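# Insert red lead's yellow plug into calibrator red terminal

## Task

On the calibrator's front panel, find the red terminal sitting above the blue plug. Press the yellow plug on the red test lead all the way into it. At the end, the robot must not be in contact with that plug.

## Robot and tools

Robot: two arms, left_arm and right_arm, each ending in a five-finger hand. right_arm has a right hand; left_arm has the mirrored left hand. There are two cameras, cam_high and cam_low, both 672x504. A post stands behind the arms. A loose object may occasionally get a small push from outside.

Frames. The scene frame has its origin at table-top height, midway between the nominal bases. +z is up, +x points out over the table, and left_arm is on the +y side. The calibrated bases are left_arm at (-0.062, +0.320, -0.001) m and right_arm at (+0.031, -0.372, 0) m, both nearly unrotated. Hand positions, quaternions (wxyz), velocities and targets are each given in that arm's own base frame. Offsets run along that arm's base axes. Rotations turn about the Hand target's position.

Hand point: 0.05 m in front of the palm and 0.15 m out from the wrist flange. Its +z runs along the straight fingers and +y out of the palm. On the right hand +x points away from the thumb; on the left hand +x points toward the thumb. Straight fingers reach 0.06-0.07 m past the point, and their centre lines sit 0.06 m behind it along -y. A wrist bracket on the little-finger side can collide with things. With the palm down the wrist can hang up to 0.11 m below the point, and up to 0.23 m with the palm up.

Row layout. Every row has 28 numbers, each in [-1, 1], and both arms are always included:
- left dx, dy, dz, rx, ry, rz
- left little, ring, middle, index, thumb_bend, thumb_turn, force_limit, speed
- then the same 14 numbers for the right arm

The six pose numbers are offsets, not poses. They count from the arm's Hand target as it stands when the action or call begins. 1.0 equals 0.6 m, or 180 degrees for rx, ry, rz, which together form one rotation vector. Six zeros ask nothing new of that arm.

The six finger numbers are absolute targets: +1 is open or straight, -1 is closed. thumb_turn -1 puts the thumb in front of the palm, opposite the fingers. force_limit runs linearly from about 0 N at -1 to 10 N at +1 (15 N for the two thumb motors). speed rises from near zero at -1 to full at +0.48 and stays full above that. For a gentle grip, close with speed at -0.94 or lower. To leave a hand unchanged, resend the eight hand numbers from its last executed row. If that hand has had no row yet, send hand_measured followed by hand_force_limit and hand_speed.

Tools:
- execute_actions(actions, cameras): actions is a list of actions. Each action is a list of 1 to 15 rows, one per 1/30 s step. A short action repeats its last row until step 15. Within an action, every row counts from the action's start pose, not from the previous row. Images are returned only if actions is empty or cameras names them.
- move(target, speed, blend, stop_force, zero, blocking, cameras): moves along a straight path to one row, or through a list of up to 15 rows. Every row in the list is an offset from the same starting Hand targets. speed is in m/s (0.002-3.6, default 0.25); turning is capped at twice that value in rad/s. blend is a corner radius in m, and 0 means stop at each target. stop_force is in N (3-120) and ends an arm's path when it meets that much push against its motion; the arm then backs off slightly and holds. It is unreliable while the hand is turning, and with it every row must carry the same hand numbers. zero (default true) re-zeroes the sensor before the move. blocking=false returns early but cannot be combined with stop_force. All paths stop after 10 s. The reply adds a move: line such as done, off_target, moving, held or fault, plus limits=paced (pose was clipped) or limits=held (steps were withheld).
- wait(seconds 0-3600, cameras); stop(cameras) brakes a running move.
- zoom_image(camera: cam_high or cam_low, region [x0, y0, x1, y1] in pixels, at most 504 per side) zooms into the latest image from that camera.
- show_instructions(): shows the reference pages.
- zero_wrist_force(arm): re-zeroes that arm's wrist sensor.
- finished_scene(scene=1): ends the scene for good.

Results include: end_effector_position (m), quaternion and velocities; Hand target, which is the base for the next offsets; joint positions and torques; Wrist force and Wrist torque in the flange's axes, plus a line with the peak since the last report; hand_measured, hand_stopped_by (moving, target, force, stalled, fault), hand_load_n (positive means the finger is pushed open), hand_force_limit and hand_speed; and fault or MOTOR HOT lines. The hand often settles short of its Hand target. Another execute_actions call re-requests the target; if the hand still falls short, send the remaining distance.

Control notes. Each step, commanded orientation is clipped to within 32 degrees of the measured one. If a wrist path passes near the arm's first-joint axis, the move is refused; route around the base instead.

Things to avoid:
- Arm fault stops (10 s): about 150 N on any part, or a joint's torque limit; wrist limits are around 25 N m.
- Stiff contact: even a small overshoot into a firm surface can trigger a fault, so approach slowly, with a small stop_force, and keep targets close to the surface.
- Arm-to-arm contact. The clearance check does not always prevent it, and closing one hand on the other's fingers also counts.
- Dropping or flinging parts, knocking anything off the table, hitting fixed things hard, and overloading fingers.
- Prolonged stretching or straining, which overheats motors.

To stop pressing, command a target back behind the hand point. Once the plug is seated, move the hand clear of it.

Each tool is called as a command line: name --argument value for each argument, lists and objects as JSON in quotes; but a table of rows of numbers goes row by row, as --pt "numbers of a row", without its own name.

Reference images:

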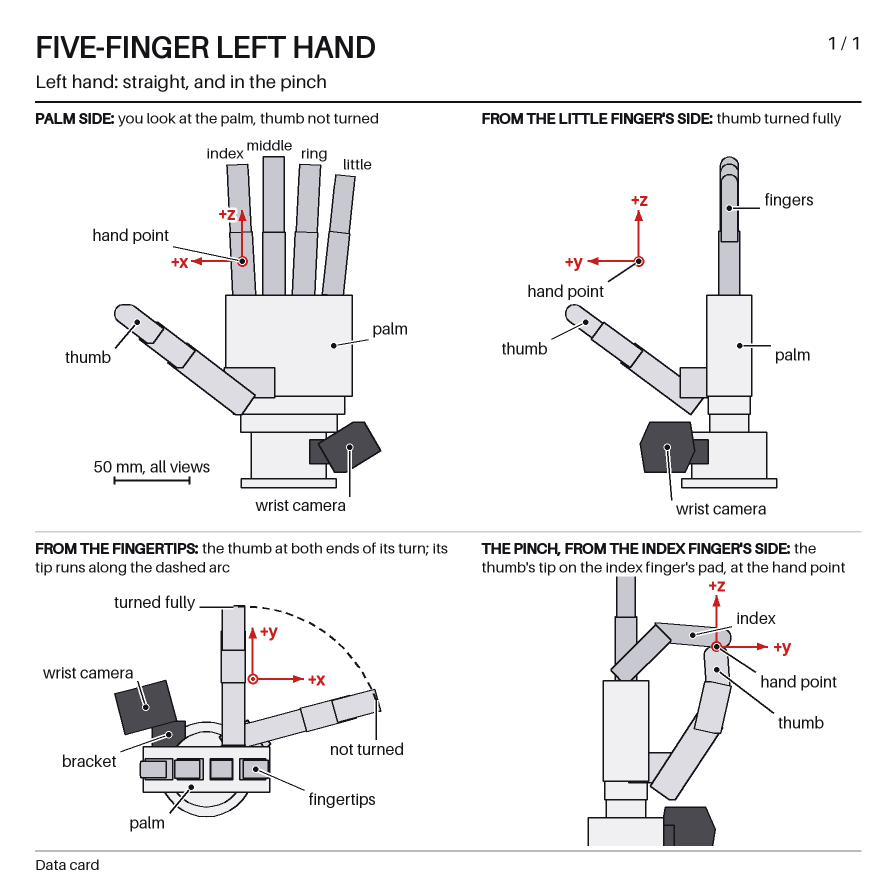

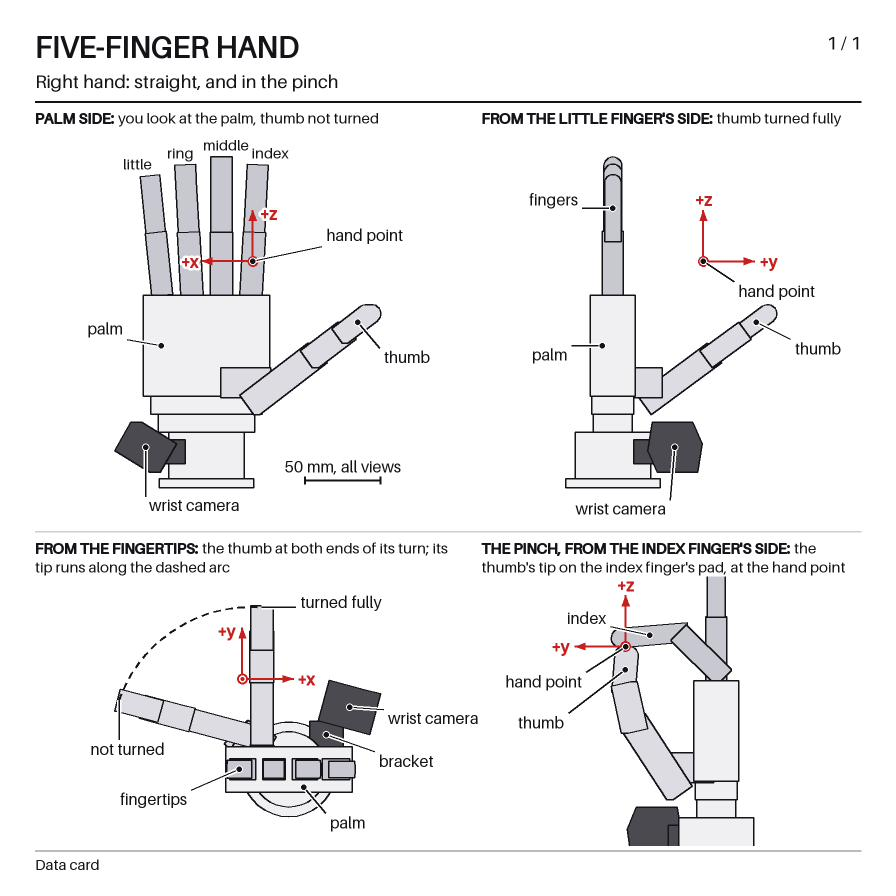

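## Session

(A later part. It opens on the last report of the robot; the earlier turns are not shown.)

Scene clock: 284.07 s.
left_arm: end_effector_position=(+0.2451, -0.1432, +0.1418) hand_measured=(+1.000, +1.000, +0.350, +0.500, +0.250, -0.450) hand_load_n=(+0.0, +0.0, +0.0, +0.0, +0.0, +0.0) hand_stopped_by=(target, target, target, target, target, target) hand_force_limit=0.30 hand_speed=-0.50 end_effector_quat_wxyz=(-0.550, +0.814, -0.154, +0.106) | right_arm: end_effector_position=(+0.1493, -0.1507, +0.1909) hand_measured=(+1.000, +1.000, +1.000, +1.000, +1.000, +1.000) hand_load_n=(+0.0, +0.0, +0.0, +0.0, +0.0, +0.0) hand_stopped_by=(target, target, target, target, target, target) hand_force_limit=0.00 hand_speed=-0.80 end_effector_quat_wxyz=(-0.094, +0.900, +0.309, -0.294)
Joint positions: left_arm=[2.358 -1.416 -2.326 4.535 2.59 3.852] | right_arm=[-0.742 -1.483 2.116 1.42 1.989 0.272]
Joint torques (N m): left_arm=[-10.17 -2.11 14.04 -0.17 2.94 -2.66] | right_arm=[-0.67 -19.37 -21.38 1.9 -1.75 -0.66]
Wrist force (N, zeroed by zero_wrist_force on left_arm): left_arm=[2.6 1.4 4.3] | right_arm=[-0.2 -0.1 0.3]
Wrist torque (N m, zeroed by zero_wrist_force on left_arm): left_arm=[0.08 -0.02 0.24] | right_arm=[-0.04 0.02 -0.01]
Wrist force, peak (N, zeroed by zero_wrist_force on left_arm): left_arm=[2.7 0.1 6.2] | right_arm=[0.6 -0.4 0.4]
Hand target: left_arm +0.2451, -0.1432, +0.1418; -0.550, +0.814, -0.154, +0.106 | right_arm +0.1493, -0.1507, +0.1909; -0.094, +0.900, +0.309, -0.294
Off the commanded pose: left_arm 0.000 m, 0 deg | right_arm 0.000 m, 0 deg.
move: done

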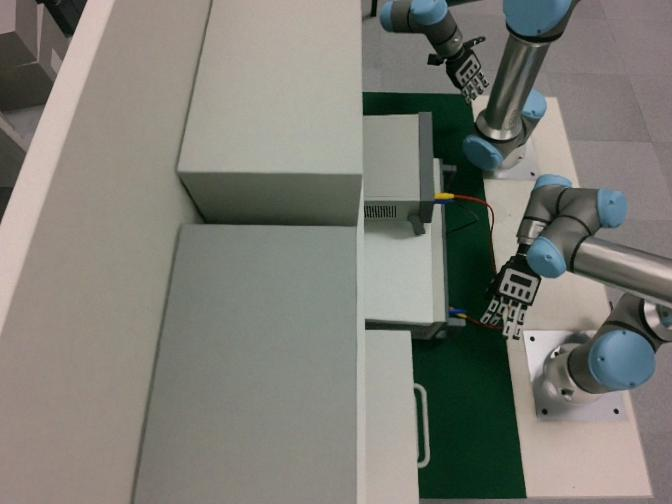

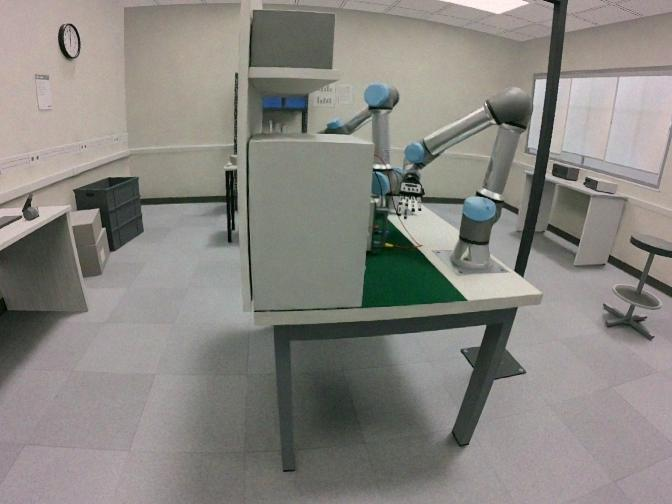

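move --target '[0.0113,-0.0017,-0.1,0,0,0.0556,1,1,1,0.5,0.25,-0.45,0.3,-0.5,0,0,0,0,0,0,1,1,1,1,1,1,0,-0.8]' --speed 0.12 --cameras '["all"]'

zoom_image --camera "cam_high" --region '[420, 280, 532, 364]'

zoom_image --camera "cam_low" --region '[360, 190, 456, 262]'

Scene clock: 288.97 s.
left_arm: end_effector_position=(+0.2518, -0.1443, +0.0819) hand_measured=(+1.000, +1.000, +1.000, +0.500, +0.250, -0.450) hand_load_n=(+0.0, +0.0, +0.0, +0.0, +0.0, -0.5) hand_stopped_by=(target, target, target, target, target, target) hand_force_limit=0.30 hand_speed=-0.50 end_effector_quat_wxyz=(-0.557, +0.824, -0.082, +0.057) | right_arm: end_effector_position=(+0.1493, -0.1507, +0.1909) hand_measured=(+1.000, +1.000, +1.000, +1.000, +1.000, +1.000) hand_load_n=(+0.0, +0.0, +0.0, +0.0, +0.0, +0.0) hand_stopped_by=(target, target, target, target, target, target) hand_force_limit=0.00 hand_speed=-0.80 end_effector_quat_wxyz=(-0.094, +0.900, +0.309, -0.294)
Joint positions: left_arm=[2.403 -1.63 -2.298 4.594 2.494 3.699] | right_arm=[-0.742 -1.483 2.116 1.42 1.989 0.272]
Joint torques (N m): left_arm=[8.06 4.72 25.33 2.58 -0.65 -2.38] | right_arm=[-1.73 -19.62 -20.81 1.83 -1.81 -0.68]
Wrist force (N, zeroed by zero_wrist_force on left_arm): left_arm=[2.0 1.3 4.4] | right_arm=[0.2 0.0 0.3]
Wrist torque (N m, zeroed by zero_wrist_force on left_arm): left_arm=[0.08 0.09 0.19] | right_arm=[-0.02 -0.04 0.01]
Wrist force, peak (N, zeroed by zero_wrist_force on left_arm): left_arm=[2.6 1.5 4.6] | right_arm=[0.1 -0.2 0.8]
Hand target: left_arm +0.2519, -0.1443, +0.0818; -0.557, +0.824, -0.082, +0.057 | right_arm +0.1493, -0.1507, +0.1909; -0.094, +0.900, +0.309, -0.294
Off the commanded pose: left_arm 0.000 m, 0 deg | right_arm 0.000 m, 0 deg.
move: done

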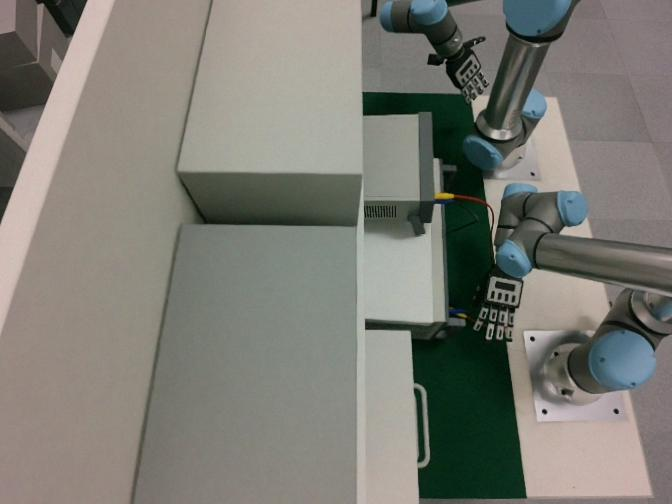

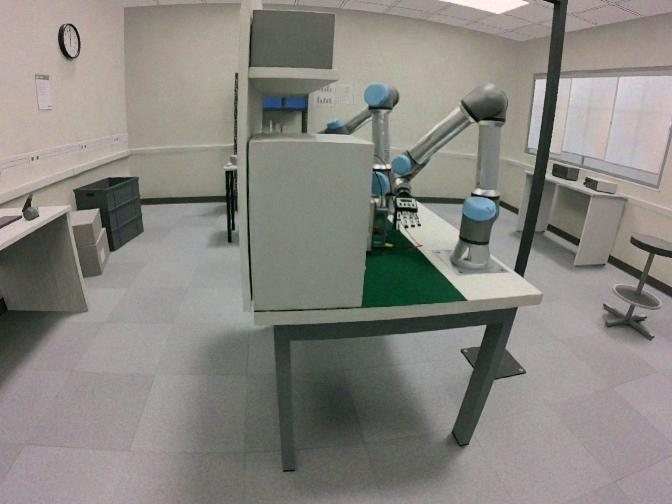

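Scaled by 4.500 from the camera's image (finer frame: 960x720).

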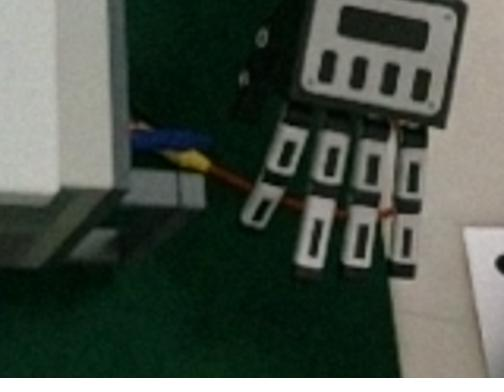

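Scaled by 5.250 from the camera's image (finer frame: 960x720).

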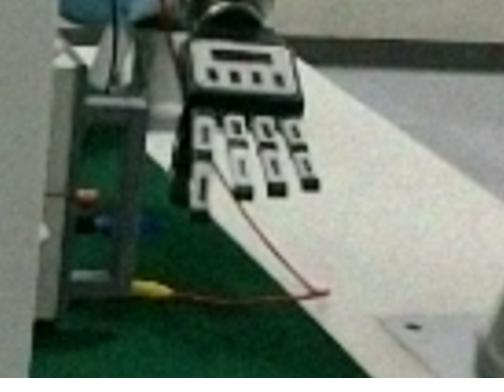

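move --target '[0,0,-0.0697,0,0,0,1,1,1,0.5,0.25,-0.45,0.3,-0.5,0,0,0,0,0,0,1,1,1,1,1,1,0,-0.8]' --speed 0.06 --cameras '["all"]'

zoom_image --camera "cam_high" --region '[436, 291, 500, 339]'

zoom_image --camera "cam_low" --region '[360, 208, 424, 256]'

Scene clock: 290.87 s.
left_arm: end_effector_position=(+0.2518, -0.1443, +0.0401) hand_measured=(+1.000, +1.000, +1.000, +0.500, +0.250, -0.450) hand_load_n=(+0.0, +0.0, +0.0, -0.5, +0.0, +0.0) hand_stopped_by=(target, target, target, target, target, target) hand_force_limit=0.30 hand_speed=-0.50 end_effector_quat_wxyz=(-0.557, +0.824, -0.082, +0.057) | right_arm: end_effector_position=(+0.1493, -0.1507, +0.1909) hand_measured=(+1.000, +1.000, +1.000, +1.000, +1.000, +1.000) hand_load_n=(+0.0, +0.0, +0.0, +0.0, +0.0, +0.0) hand_stopped_by=(target, target, target, target, target, target) hand_force_limit=0.00 hand_speed=-0.80 end_effector_quat_wxyz=(-0.094, +0.900, +0.309, -0.294)
Joint positions: left_arm=[2.403 -1.731 -2.341 4.739 2.494 3.699] | right_arm=[-0.742 -1.483 2.116 1.42 1.989 0.272]
Joint torques (N m): left_arm=[8 6.09 8.54 2.71 2.67 2.49] | right_arm=[-1.51 -20.56 -20.82 1.9 -1.66 -0.63]
Wrist force (N, zeroed by zero_wrist_force on left_arm): left_arm=[2.1 1.1 4.3] | right_arm=[0.0 -0.3 0.5]
Wrist torque (N m, zeroed by zero_wrist_force on left_arm): left_arm=[0.04 0.07 0.05] | right_arm=[-0.08 -0.02 0.00]
Wrist force, peak (N, zeroed by zero_wrist_force on left_arm): left_arm=[2.2 1.4 4.6] | right_arm=[0.1 -0.1 0.8]
Hand target: left_arm +0.2519, -0.1443, +0.0400; -0.557, +0.824, -0.082, +0.057 | right_arm +0.1493, -0.1507, +0.1909; -0.094, +0.900, +0.309, -0.294
Off the commanded pose: left_arm 0.000 m, 0 deg | right_arm 0.000 m, 0 deg.
move: done

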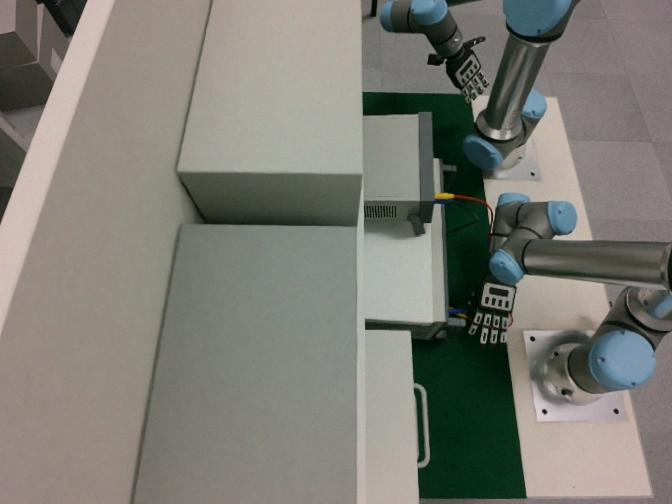

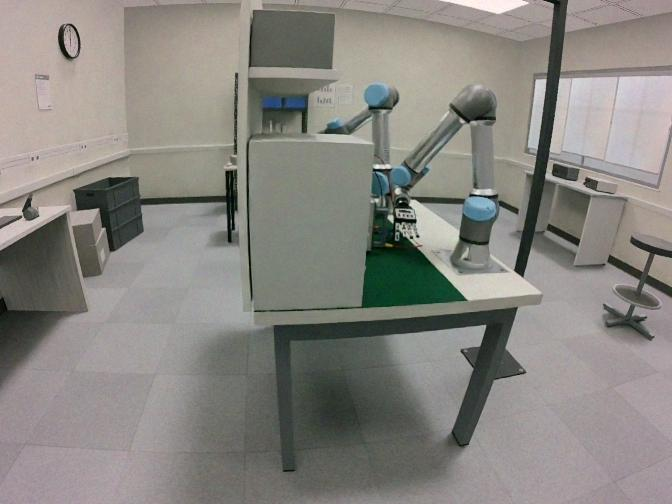

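Scaled by 7.875 from the camera's image (finer frame: 960x720).

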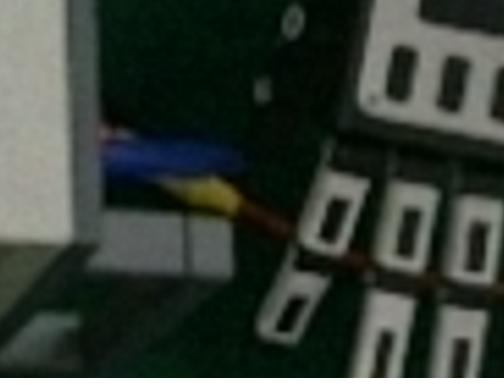

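Scaled by 7.875 from the camera's image (finer frame: 960x720).

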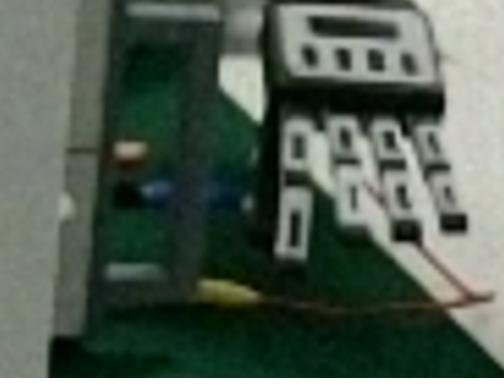

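move --target '[0,0,-0.0233,0,0,0,1,1,1,0.5,0.25,-0.45,0.3,-0.5,0,0,0,0,0,0,1,1,1,1,1,1,0,-0.8]' --speed 0.04 --stop_force 5 --cameras '["all"]'

zoom_image --camera "cam_high" --region '[436, 291, 500, 339]'

zoom_image --camera "cam_low" --region '[360, 208, 424, 256]'

Scene clock: 293.53 s.
left_arm: end_effector_position=(+0.2519, -0.1443, +0.0260) hand_measured=(+1.000, +1.000, +1.000, +0.500, +0.250, -0.450) hand_load_n=(+0.0, +0.0, +0.0, +0.0, +0.0, +0.0) hand_stopped_by=(target, target, target, target, target, target) hand_force_limit=0.30 hand_speed=-0.50 end_effector_quat_wxyz=(-0.557, +0.824, -0.082, +0.057) | right_arm: end_effector_position=(+0.1493, -0.1507, +0.1909) hand_measured=(+1.000, +1.000, +1.000, +1.000, +1.000, +1.000) hand_load_n=(+0.0, +0.0, +0.0, +0.0, +0.0, +0.0) hand_stopped_by=(target, target, target, target, target, target) hand_force_limit=0.00 hand_speed=-0.80 end_effector_quat_wxyz=(-0.094, +0.900, +0.309, -0.294)
Joint positions: left_arm=[2.403 -1.769 -2.352 4.788 2.494 3.699] | right_arm=[-0.742 -1.483 2.116 1.42 1.989 0.272]
Joint torques (N m): left_arm=[-0.63 7.45 7.75 2.62 2.57 2.55] | right_arm=[-1.85 -19.58 -21.15 1.94 -1.74 -0.73]
Wrist force (N, zeroed by zero_wrist_force on left_arm): left_arm=[2.1 1.3 4.2] | right_arm=[-0.3 0.0 0.4]
Wrist torque (N m, zeroed by zero_wrist_force on left_arm): left_arm=[0.05 0.07 0.05] | right_arm=[-0.02 0.03 -0.02]
Wrist force, peak (N, zeroed by zero_wrist_force on left_arm): left_arm=[2.2 1.3 4.5] | right_arm=[0.1 -0.6 0.6]
Hand target: left_arm +0.2519, -0.1443, +0.0260; -0.557, +0.824, -0.082, +0.057 | right_arm +0.1493, -0.1507, +0.1909; -0.094, +0.900, +0.309, -0.294
Off the commanded pose: left_arm 0.000 m, 0 deg | right_arm 0.000 m, 0 deg.
move: done

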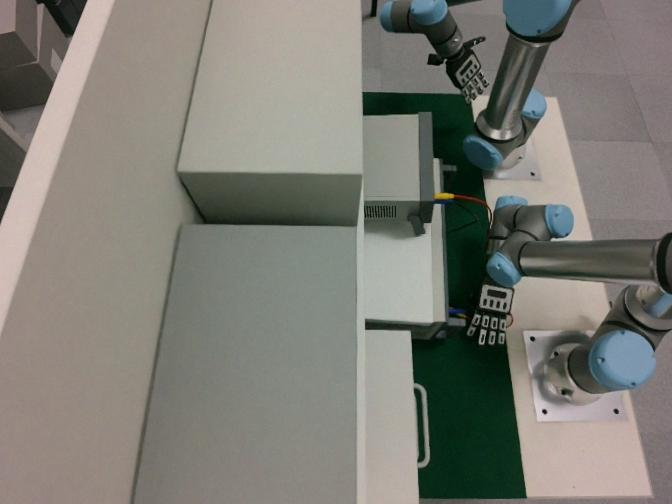

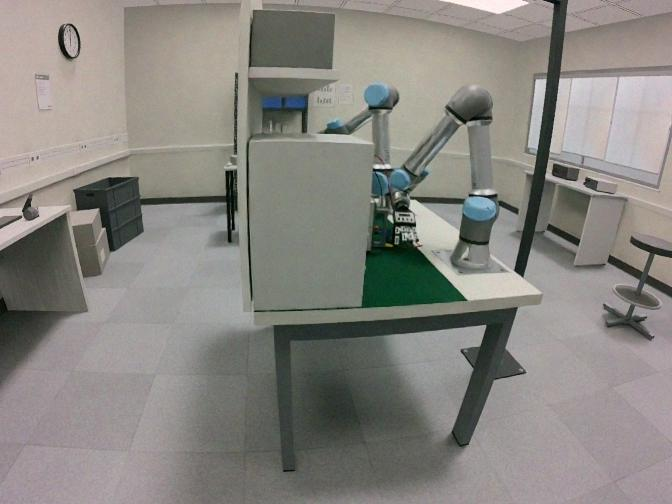

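Scaled by 7.875 from the camera's image (finer frame: 960x720).

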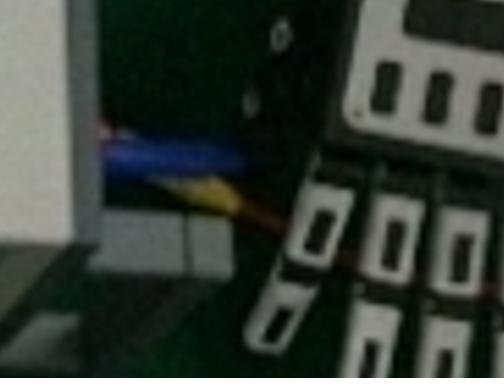

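Scaled by 7.875 from the camera's image (finer frame: 960x720).

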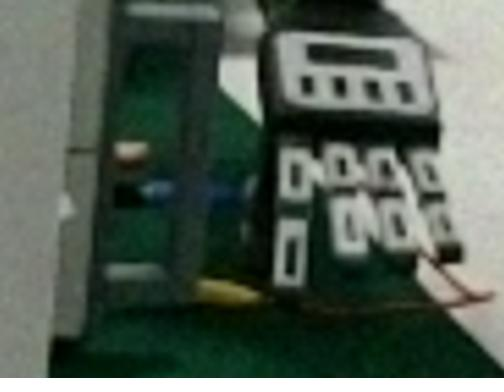

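move --target '[0,0,-0.0167,0,0,0,1,1,1,0.5,0.25,-0.45,0.3,-0.5,0,0,0,0,0,0,1,1,1,1,1,1,0,-0.8]' --speed 0.015 --stop_force 3.5 --cameras '["all"]'

zoom_image --camera "cam_high" --region '[436, 291, 500, 339]'

zoom_image --camera "cam_low" --region '[360, 208, 424, 256]'

Scene clock: 294.97 s.
left_arm: end_effector_position=(+0.2519, -0.1443, +0.0244) hand_measured=(+1.000, +1.000, +1.000, +0.500, +0.250, -0.450) hand_load_n=(+0.0, +0.0, +0.0, +0.0, +0.0, +0.0) hand_stopped_by=(target, target, target, target, target, target) hand_force_limit=0.30 hand_speed=-0.50 end_effector_quat_wxyz=(-0.557, +0.824, -0.082, +0.057) | right_arm: end_effector_position=(+0.1493, -0.1507, +0.1909) hand_measured=(+1.000, +1.000, +1.000, +1.000, +1.000, +1.000) hand_load_n=(+0.0, +0.0, +0.0, +0.0, +0.0, +0.0) hand_stopped_by=(target, target, target, target, target, target) hand_force_limit=0.00 hand_speed=-0.80 end_effector_quat_wxyz=(-0.094, +0.900, +0.309, -0.294)
Joint positions: left_arm=[2.403 -1.774 -2.354 4.794 2.494 3.699] | right_arm=[-0.742 -1.483 2.116 1.42 1.989 0.272]
Joint torques (N m): left_arm=[-1.05 29.95 19.2 -1.13 1.95 1.62] | right_arm=[-0.95 -19.79 -20.92 1.89 -1.62 -0.61]
Wrist force (N, zeroed by zero_wrist_force on left_arm): left_arm=[2.0 -1.0 -0.7] | right_arm=[0.1 -0.1 0.4]
Wrist torque (N m, zeroed by zero_wrist_force on left_arm): left_arm=[-0.05 0.03 0.05] | right_arm=[-0.05 -0.03 0.01]
Wrist force, peak (N, zeroed by zero_wrist_force on left_arm): left_arm=[2.3 -2.2 -4.2] | right_arm=[0.3 -0.5 0.5]
Hand target: left_arm +0.2519, -0.1443, +0.0244; -0.557, +0.824, -0.082, +0.057 (not the last commanded pose) | right_arm +0.1493, -0.1507, +0.1909; -0.094, +0.900, +0.309, -0.294
Off the commanded pose: left_arm 0.008 m, 0 deg | right_arm 0.000 m, 0 deg.
move: contact (left_arm)

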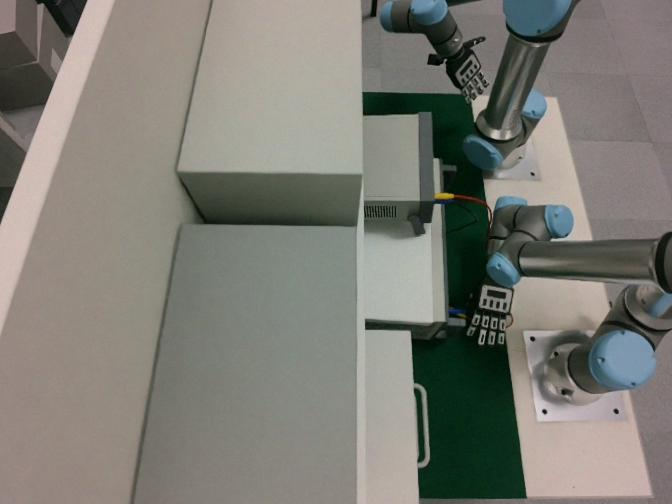

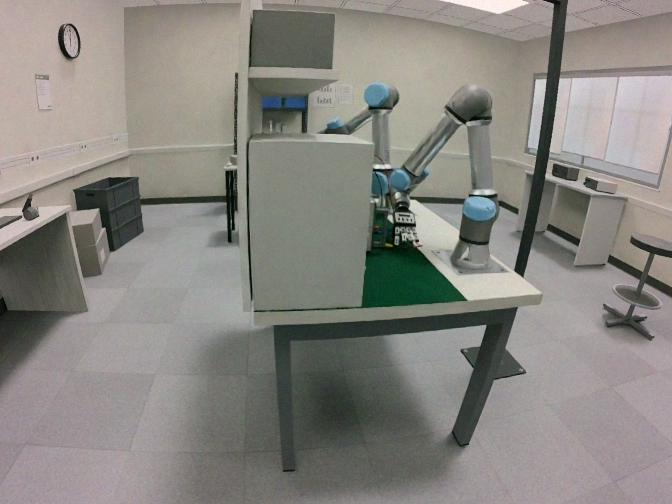

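Scaled by 7.875 from the camera's image (finer frame: 960x720).

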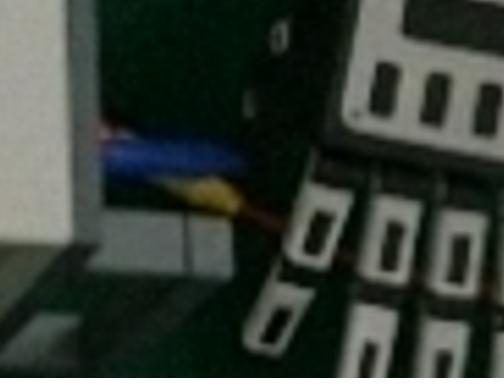

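Scaled by 7.875 from the camera's image (finer frame: 960x720).

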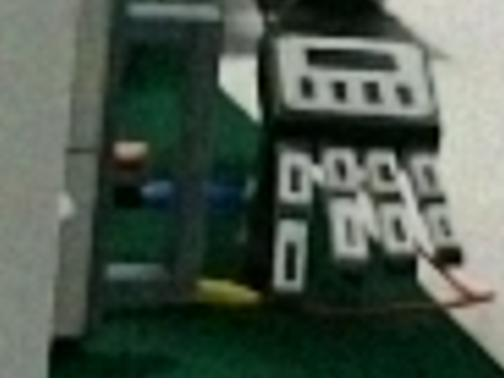

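zoom_image --camera "cam_high" --region '[448, 298, 480, 322]'

zoom_image --camera "cam_low" --region '[376, 226, 408, 250]'

Scaled by 15.750 from the camera's image (finer frame: 960x720).

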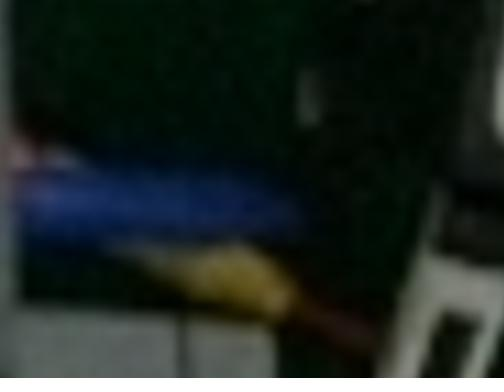

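Scaled by 15.750 from the camera's image (finer frame: 960x720).

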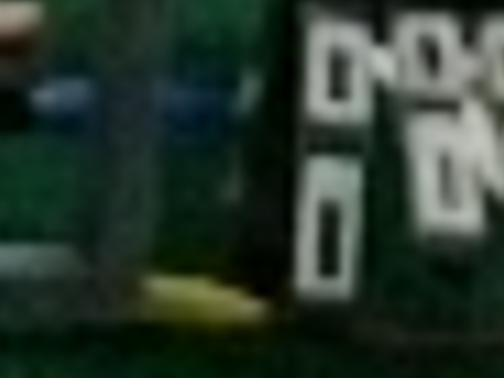

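move --pt "0 0 0.008 0 0 0 1 1 1 0.5 0.25 -0.45 0.3 -0.5 0 0 0 0 0 0 1 1 1 1 1 1 0 -0.8" --pt "0 -0.02 0.008 0 0 0 1 1 1 0.5 0.25 -0.45 0.3 -0.5 0 0 0 0 0 0 1 1 1 1 1 1 0 -0.8" --speed 0.05

move --target '[0,0,-0.03,0,0,0,1,1,1,0.5,0.25,-0.45,0.3,-0.5,0,0,0,0,0,0,1,1,1,1,1,1,0,-0.8]' --speed 0.01 --stop_force 3.5 --cameras '["all"]'

zoom_image --camera "cam_low" --region '[376, 226, 408, 250]'

zoom_image --camera "cam_high" --region '[436, 291, 500, 339]'

Scene clock: 299.07 s.
left_arm: end_effector_position=(+0.2519, -0.1562, +0.0292) hand_measured=(+1.000, +1.000, +1.000, +0.500, +0.250, -0.450) hand_load_n=(+0.0, +0.0, +0.0, +0.0, +0.0, +0.0) hand_stopped_by=(target, target, target, target, target, target) hand_force_limit=0.30 hand_speed=-0.50 end_effector_quat_wxyz=(-0.557, +0.824, -0.082, +0.057) | right_arm: end_effector_position=(+0.1493, -0.1507, +0.1909) hand_measured=(+1.000, +1.000, +1.000, +1.000, +1.000, +1.000) hand_load_n=(+0.0, +0.0, +0.0, +0.0, +0.0, +0.0) hand_stopped_by=(target, target, target, target, target, target) hand_force_limit=0.00 hand_speed=-0.80 end_effector_quat_wxyz=(-0.094, +0.900, +0.309, -0.294)
Joint positions: left_arm=[2.38 -1.781 -2.316 4.745 2.475 3.675] | right_arm=[-0.742 -1.483 2.116 1.42 1.989 0.272]
Joint torques (N m): left_arm=[-8.1 7.97 21.24 -0.73 -0.77 -2.95] | right_arm=[-2.1 -19.65 -20.61 1.99 -1.78 -0.69]
Wrist force (N, zeroed by zero_wrist_force on left_arm): left_arm=[2.4 1.3 4.6] | right_arm=[0.0 -0.3 0.6]
Wrist torque (N m, zeroed by zero_wrist_force on left_arm): left_arm=[0.03 0.04 0.23] | right_arm=[-0.08 -0.02 0.00]
Wrist force, peak (N, zeroed by zero_wrist_force on left_arm): left_arm=[2.4 1.3 4.6] | right_arm=[0.2 -0.3 0.7]
Hand target: left_arm +0.2519, -0.1563, +0.0292; -0.557, +0.824, -0.082, +0.057 | right_arm +0.1493, -0.1507, +0.1909; -0.094, +0.900, +0.309, -0.294
Off the commanded pose: left_arm 0.000 m, 0 deg | right_arm 0.000 m, 0 deg.
move: done

Scene clock: 301.80 s.
left_arm: end_effector_position=(+0.2519, -0.1563, +0.0139) hand_measured=(+1.000, +1.000, +1.000, +0.500, +0.250, -0.450) hand_load_n=(+0.0, +0.0, +0.0, +0.0, +0.0, +0.0) hand_stopped_by=(target, target, target, target, target, target) hand_force_limit=0.30 hand_speed=-0.50 end_effector_quat_wxyz=(-0.557, +0.824, -0.082, +0.057) | right_arm: end_effector_position=(+0.1493, -0.1507, +0.1909) hand_measured=(+1.000, +1.000, +1.000, +1.000, +1.000, +1.000) hand_load_n=(+0.0, +0.0, +0.0, +0.0, +0.0, +0.0) hand_stopped_by=(target, target, target, target, target, target) hand_force_limit=0.00 hand_speed=-0.80 end_effector_quat_wxyz=(-0.094, +0.900, +0.309, -0.294)
Joint positions: left_arm=[2.379 -1.822 -2.327 4.797 2.475 3.675] | right_arm=[-0.742 -1.483 2.116 1.42 1.989 0.272]
Joint torques (N m): left_arm=[-5.19 32.06 19 -1.11 -0.65 -2.38] | right_arm=[-0.66 -19.98 -20.4 1.69 -1.7 -0.55]
Wrist force (N, zeroed by zero_wrist_force on left_arm): left_arm=[2.0 -0.7 0.3] | right_arm=[-0.2 -0.3 0.5]
Wrist torque (N m, zeroed by zero_wrist_force on left_arm): left_arm=[-0.01 0.02 0.20] | right_arm=[-0.08 0.01 -0.01]
Wrist force, peak (N, zeroed by zero_wrist_force on left_arm): left_arm=[2.4 1.2 4.6] | right_arm=[0.2 -0.2 0.8]
Hand target: left_arm +0.2519, -0.1563, +0.0139; -0.557, +0.824, -0.082, +0.057 (not the last commanded pose) | right_arm +0.1493, -0.1507, +0.1909; -0.094, +0.900, +0.309, -0.294
Off the commanded pose: left_arm 0.003 m, 0 deg | right_arm 0.000 m, 0 deg.
move: contact (left_arm)

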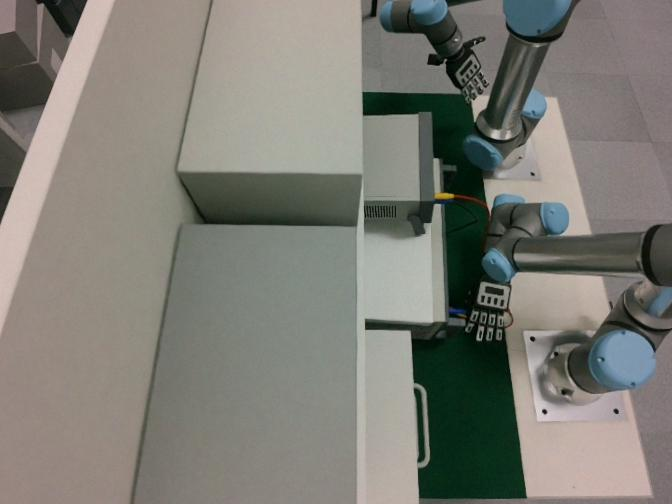

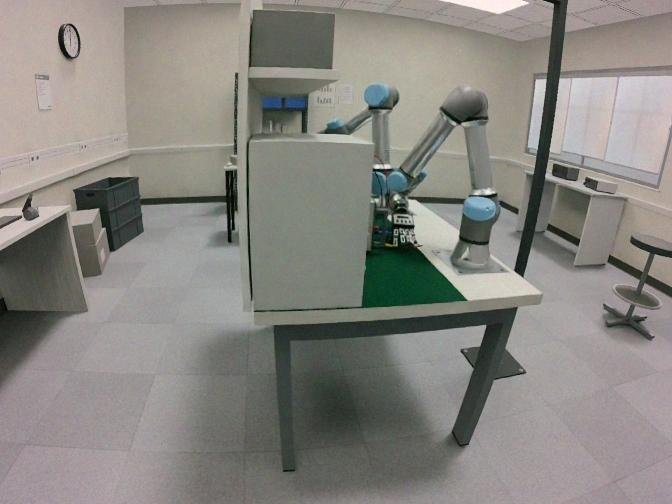

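Scaled by 15.750 from the camera's image (finer frame: 960x720).

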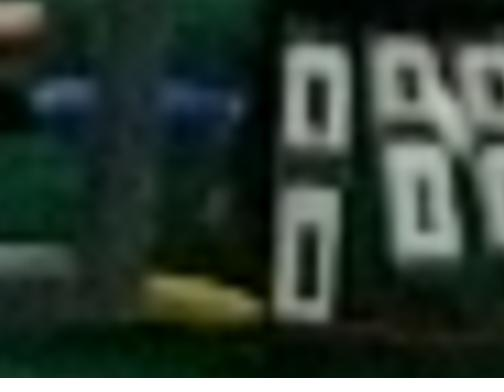

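Scaled by 7.875 from the camera's image (finer frame: 960x720).

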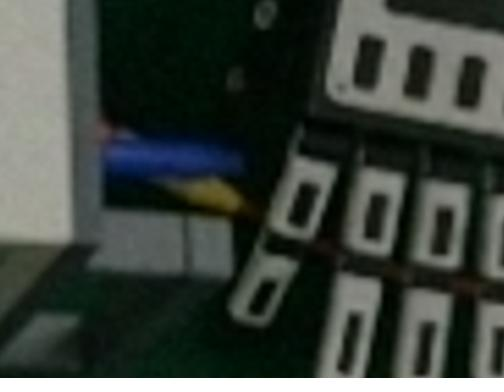

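move --target '[0.005,0,0.002,0,0,0,1,1,1,0.5,0.25,-0.45,0.3,-0.5,0,0,0,0,0,0,1,1,1,1,1,1,0,-0.8]' --speed 0.02

zero_wrist_force --arm "left_arm"

move --target '[0,0.03,0,0,0,0,1,1,1,0.5,0.25,-0.45,0.3,-0.5,0,0,0,0,0,0,1,1,1,1,1,1,0,-0.8]' --speed 0.01 --stop_force 3 --cameras '["all"]'

zoom_image --camera "cam_low" --region '[376, 226, 408, 250]'

zoom_image --camera "cam_high" --region '[436, 291, 500, 339]'

Scene clock: 305.50 s.
left_arm: end_effector_position=(+0.2547, -0.1563, +0.0150) hand_measured=(+1.000, +1.000, +1.000, +0.500, +0.250, -0.450) hand_load_n=(+0.0, -0.5, +0.0, +0.0, +0.0, -0.5) hand_stopped_by=(target, target, target, target, target, target) hand_force_limit=0.30 hand_speed=-0.50 end_effector_quat_wxyz=(-0.557, +0.824, -0.082, +0.057) | right_arm: end_effector_position=(+0.1493, -0.1507, +0.1909) hand_measured=(+1.000, +1.000, +1.000, +1.000, +1.000, +1.000) hand_load_n=(+0.0, +0.0, +0.0, +0.0, -0.5, +0.0) hand_stopped_by=(target, target, target, target, target, target) hand_force_limit=0.00 hand_speed=-0.80 end_effector_quat_wxyz=(-0.094, +0.900, +0.309, -0.294)
Joint positions: left_arm=[2.385 -1.822 -2.324 4.797 2.479 3.68] | right_arm=[-0.742 -1.483 2.116 1.42 1.989 0.272]
Joint torques (N m): left_arm=[6.5 32.56 18.81 0.91 2.44 2.99] | right_arm=[-1.57 -19.63 -22.62 1.92 -1.66 -0.7]
Wrist force (N, zeroed by zero_wrist_force on left_arm): left_arm=[2.1 1.0 4.0] | right_arm=[0.4 -0.2 0.2]
Wrist torque (N m, zeroed by zero_wrist_force on left_arm): left_arm=[0.04 0.02 0.05] | right_arm=[-0.03 -0.06 0.02]
Wrist force, peak (N, zeroed by zero_wrist_force on left_arm): left_arm=[2.5 0.9 4.3] | right_arm=[0.0 -0.3 0.8]
Hand target: left_arm +0.2549, -0.1563, +0.0151; -0.557, +0.824, -0.082, +0.057 | right_arm +0.1493, -0.1507, +0.1909; -0.094, +0.900, +0.309, -0.294
Off the commanded pose: left_arm 0.000 m, 0 deg | right_arm 0.000 m, 0 deg.
move: done

Wrist force sensor zeroed.

Scene clock: 307.27 s.
left_arm: end_effector_position=(+0.2549, -0.1497, +0.0151) hand_measured=(+1.000, +1.000, +1.000, +0.500, +0.250, -0.450) hand_load_n=(+0.0, +0.0, +0.0, +0.0, +0.5, +0.0) hand_stopped_by=(target, target, target, target, target, target) hand_force_limit=0.30 hand_speed=-0.50 end_effector_quat_wxyz=(-0.557, +0.824, -0.082, +0.057) | right_arm: end_effector_position=(+0.1493, -0.1507, +0.1909) hand_measured=(+1.000, +1.000, +1.000, +1.000, +1.000, +1.000) hand_load_n=(+0.0, +0.0, +0.0, +0.0, +0.0, +0.0) hand_stopped_by=(target, target, target, target, target, target) hand_force_limit=0.00 hand_speed=-0.80 end_effector_quat_wxyz=(-0.094, +0.900, +0.309, -0.294)
Joint positions: left_arm=[2.398 -1.811 -2.342 4.815 2.49 3.693] | right_arm=[-0.742 -1.483 2.116 1.42 1.989 0.272]
Joint torques (N m): left_arm=[-9.54 7.79 19.64 -1.13 -0.82 -2.76] | right_arm=[-0.78 -20.24 -21.59 1.83 -1.79 -0.75]
Wrist force (N, zeroed by zero_wrist_force on left_arm): left_arm=[0.3 -0.6 -3.7] | right_arm=[0.4 -0.4 0.5]
Wrist torque (N m, zeroed by zero_wrist_force on left_arm): left_arm=[0.01 -0.05 0.16] | right_arm=[-0.09 -0.07 0.02]
Wrist force, peak (N, zeroed by zero_wrist_force on left_arm): left_arm=[0.3 -1.8 -7.9] | right_arm=[0.3 -0.3 0.8]
Hand target: left_arm +0.2549, -0.1497, +0.0151; -0.557, +0.824, -0.082, +0.057 (not the last commanded pose) | right_arm +0.1493, -0.1507, +0.1909; -0.094, +0.900, +0.309, -0.294
Off the commanded pose: left_arm 0.011 m, 0 deg | right_arm 0.000 m, 0 deg.
move: contact (left_arm)

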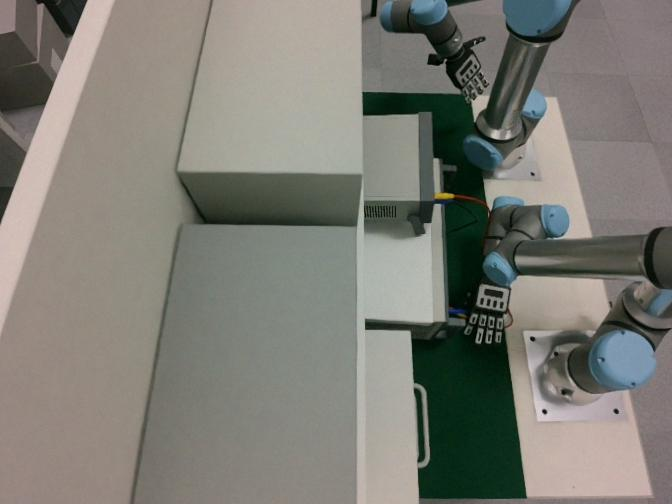

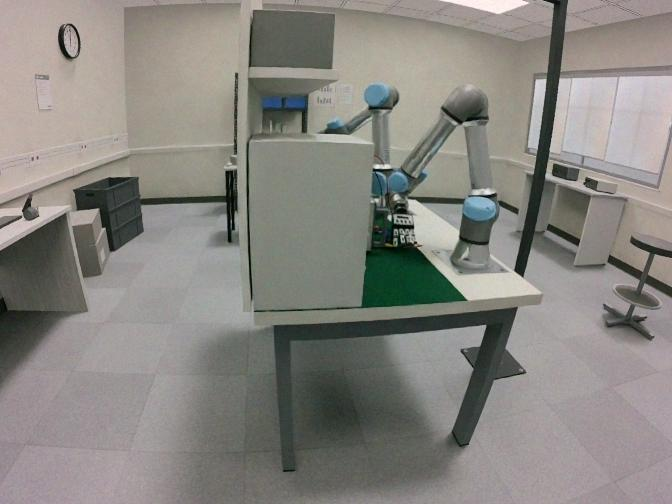

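Scaled by 15.750 from the camera's image (finer frame: 960x720).

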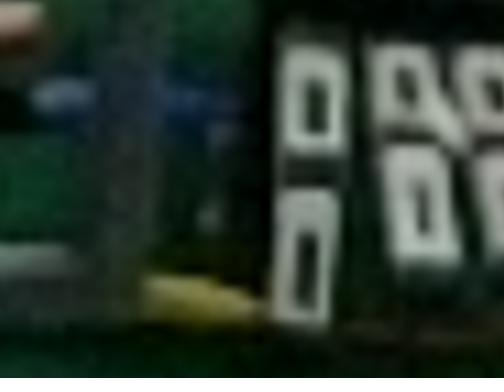

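Scaled by 7.875 from the camera's image (finer frame: 960x720).

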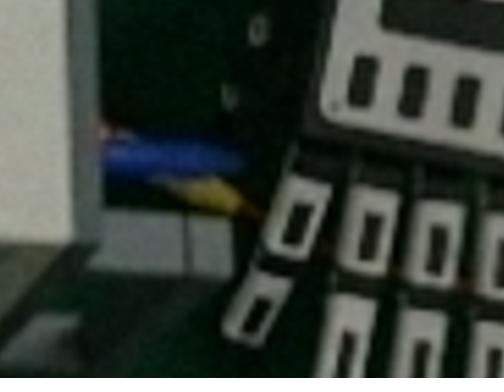

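move --target '[0,0,0.0009,0,0,0,1,1,1,0.2,0.25,-0.45,-0.4,-0.8,0,0,0,0,0,0,1,1,1,1,1,1,0,-0.8]' --speed 0.02

move --target '[0,0,0,0,0,0,1,1,1,-0.35,0.25,-0.45,-0.4,-0.92,0,0,0,0,0,0,1,1,1,1,1,1,0,-0.8]' --speed 0.02 --cameras '["all"]'

zoom_image --camera "cam_low" --region '[376, 226, 408, 250]'

zoom_image --camera "cam_high" --region '[436, 291, 500, 339]'

Scene clock: 308.90 s.
left_arm: end_effector_position=(+0.2549, -0.1497, +0.0156) hand_measured=(+1.000, +1.000, +1.000, +0.200, +0.250, -0.450) hand_load_n=(+0.0, +0.0, +0.0, +0.0, +1.0, +0.0) hand_stopped_by=(target, target, target, target, target, target) hand_force_limit=-0.40 hand_speed=-0.80 end_effector_quat_wxyz=(-0.557, +0.824, -0.082, +0.057) | right_arm: end_effector_position=(+0.1493, -0.1507, +0.1909) hand_measured=(+1.000, +1.000, +1.000, +1.000, +1.000, +1.000) hand_load_n=(+0.0, +0.0, +0.0, +0.0, +0.0, +0.0) hand_stopped_by=(target, target, target, target, target, target) hand_force_limit=0.00 hand_speed=-0.80 end_effector_quat_wxyz=(-0.094, +0.900, +0.309, -0.294)
Joint positions: left_arm=[2.398 -1.81 -2.342 4.814 2.49 3.693] | right_arm=[-0.742 -1.483 2.116 1.42 1.989 0.272]
Joint torques (N m): left_arm=[-9.02 32.75 20.51 -0.9 -0.54 -2.67] | right_arm=[-0.12 -19.06 -21.38 1.87 -1.73 -0.57]
Wrist force (N, zeroed by zero_wrist_force on left_arm): left_arm=[0.2 0.4 0.1] | right_arm=[0.0 -0.1 0.3]
Wrist torque (N m, zeroed by zero_wrist_force on left_arm): left_arm=[0.00 0.01 0.15] | right_arm=[-0.03 -0.01 0.01]
Wrist force, peak (N, zeroed by zero_wrist_force on left_arm): left_arm=[0.4 -0.8 -3.9] | right_arm=[0.2 -0.6 0.6]
Hand target: left_arm +0.2549, -0.1497, +0.0156; -0.557, +0.824, -0.082, +0.057 | right_arm +0.1493, -0.1507, +0.1909; -0.094, +0.900, +0.309, -0.294
Off the commanded pose: left_arm 0.000 m, 0 deg | right_arm 0.000 m, 0 deg.
move: done

Scene clock: 310.67 s.
left_arm: end_effector_position=(+0.2549, -0.1497, +0.0156) hand_measured=(+1.000, +1.000, +1.000, -0.136, +0.250, -0.450) hand_load_n=(+0.0, +0.0, +0.0, +3.0, +1.0, +0.0) hand_stopped_by=(target, target, target, force, target, target) hand_force_limit=-0.40 hand_speed=-0.92 end_effector_quat_wxyz=(-0.557, +0.824, -0.082, +0.057) | right_arm: end_effector_position=(+0.1493, -0.1507, +0.1909) hand_measured=(+1.000, +1.000, +1.000, +1.000, +1.000, +1.000) hand_load_n=(+0.0, +0.0, +0.0, +0.0, +0.0, +0.0) hand_stopped_by=(target, target, target, target, target, target) hand_force_limit=0.00 hand_speed=-0.80 end_effector_quat_wxyz=(-0.094, +0.900, +0.309, -0.294)
Joint positions: left_arm=[2.398 -1.81 -2.342 4.814 2.49 3.693] | right_arm=[-0.742 -1.483 2.116 1.42 1.989 0.272]
Joint torques (N m): left_arm=[-9.24 32.43 19.88 -0.2 0.18 -2.63] | right_arm=[-0.87 -21.34 -21.38 1.93 -1.81 -0.72]
Wrist force (N, zeroed by zero_wrist_force on left_arm): left_arm=[0.2 -1.1 2.5] | right_arm=[0.2 -0.3 0.3]
Wrist torque (N m, zeroed by zero_wrist_force on left_arm): left_arm=[-0.10 0.00 0.16] | right_arm=[-0.07 -0.04 0.00]
Wrist force, peak (N, zeroed by zero_wrist_force on left_arm): left_arm=[0.1 -1.2 2.6] | right_arm=[0.1 -0.2 0.8]
Hand target: left_arm +0.2549, -0.1497, +0.0156; -0.557, +0.824, -0.082, +0.057 | right_arm +0.1493, -0.1507, +0.1909; -0.094, +0.900, +0.309, -0.294
Off the commanded pose: left_arm 0.000 m, 0 deg | right_arm 0.000 m, 0 deg.
move: done

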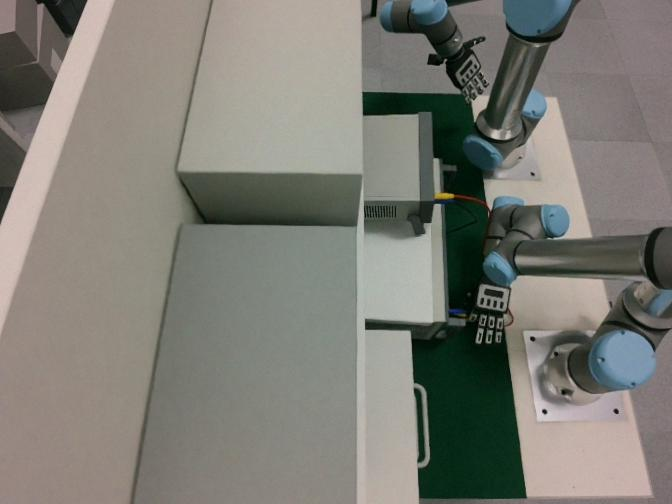

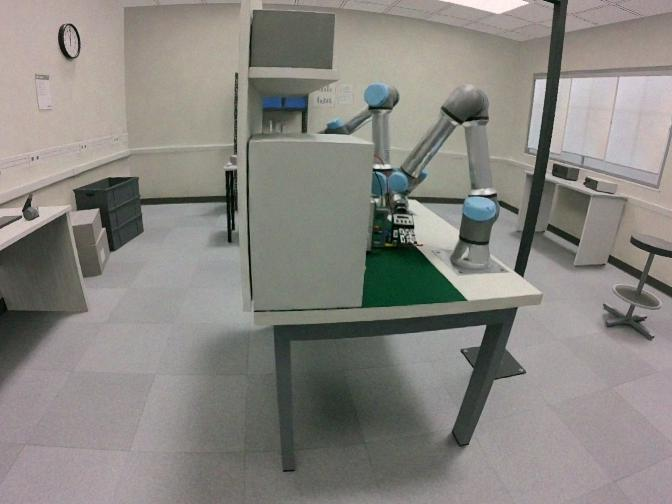

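Scaled by 15.750 from the camera's image (finer frame: 960x720).

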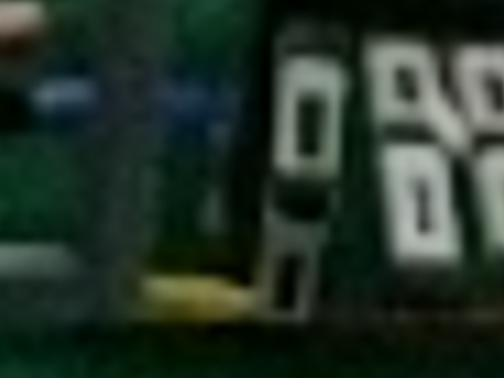

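Scaled by 7.875 from the camera's image (finer frame: 960x720).

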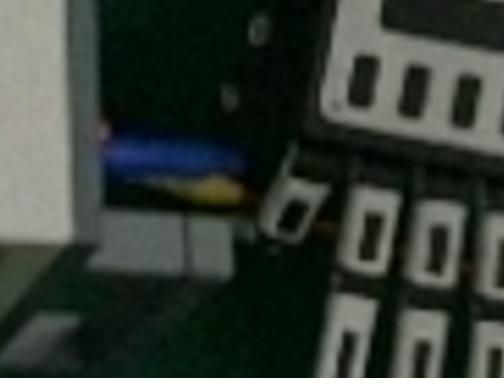

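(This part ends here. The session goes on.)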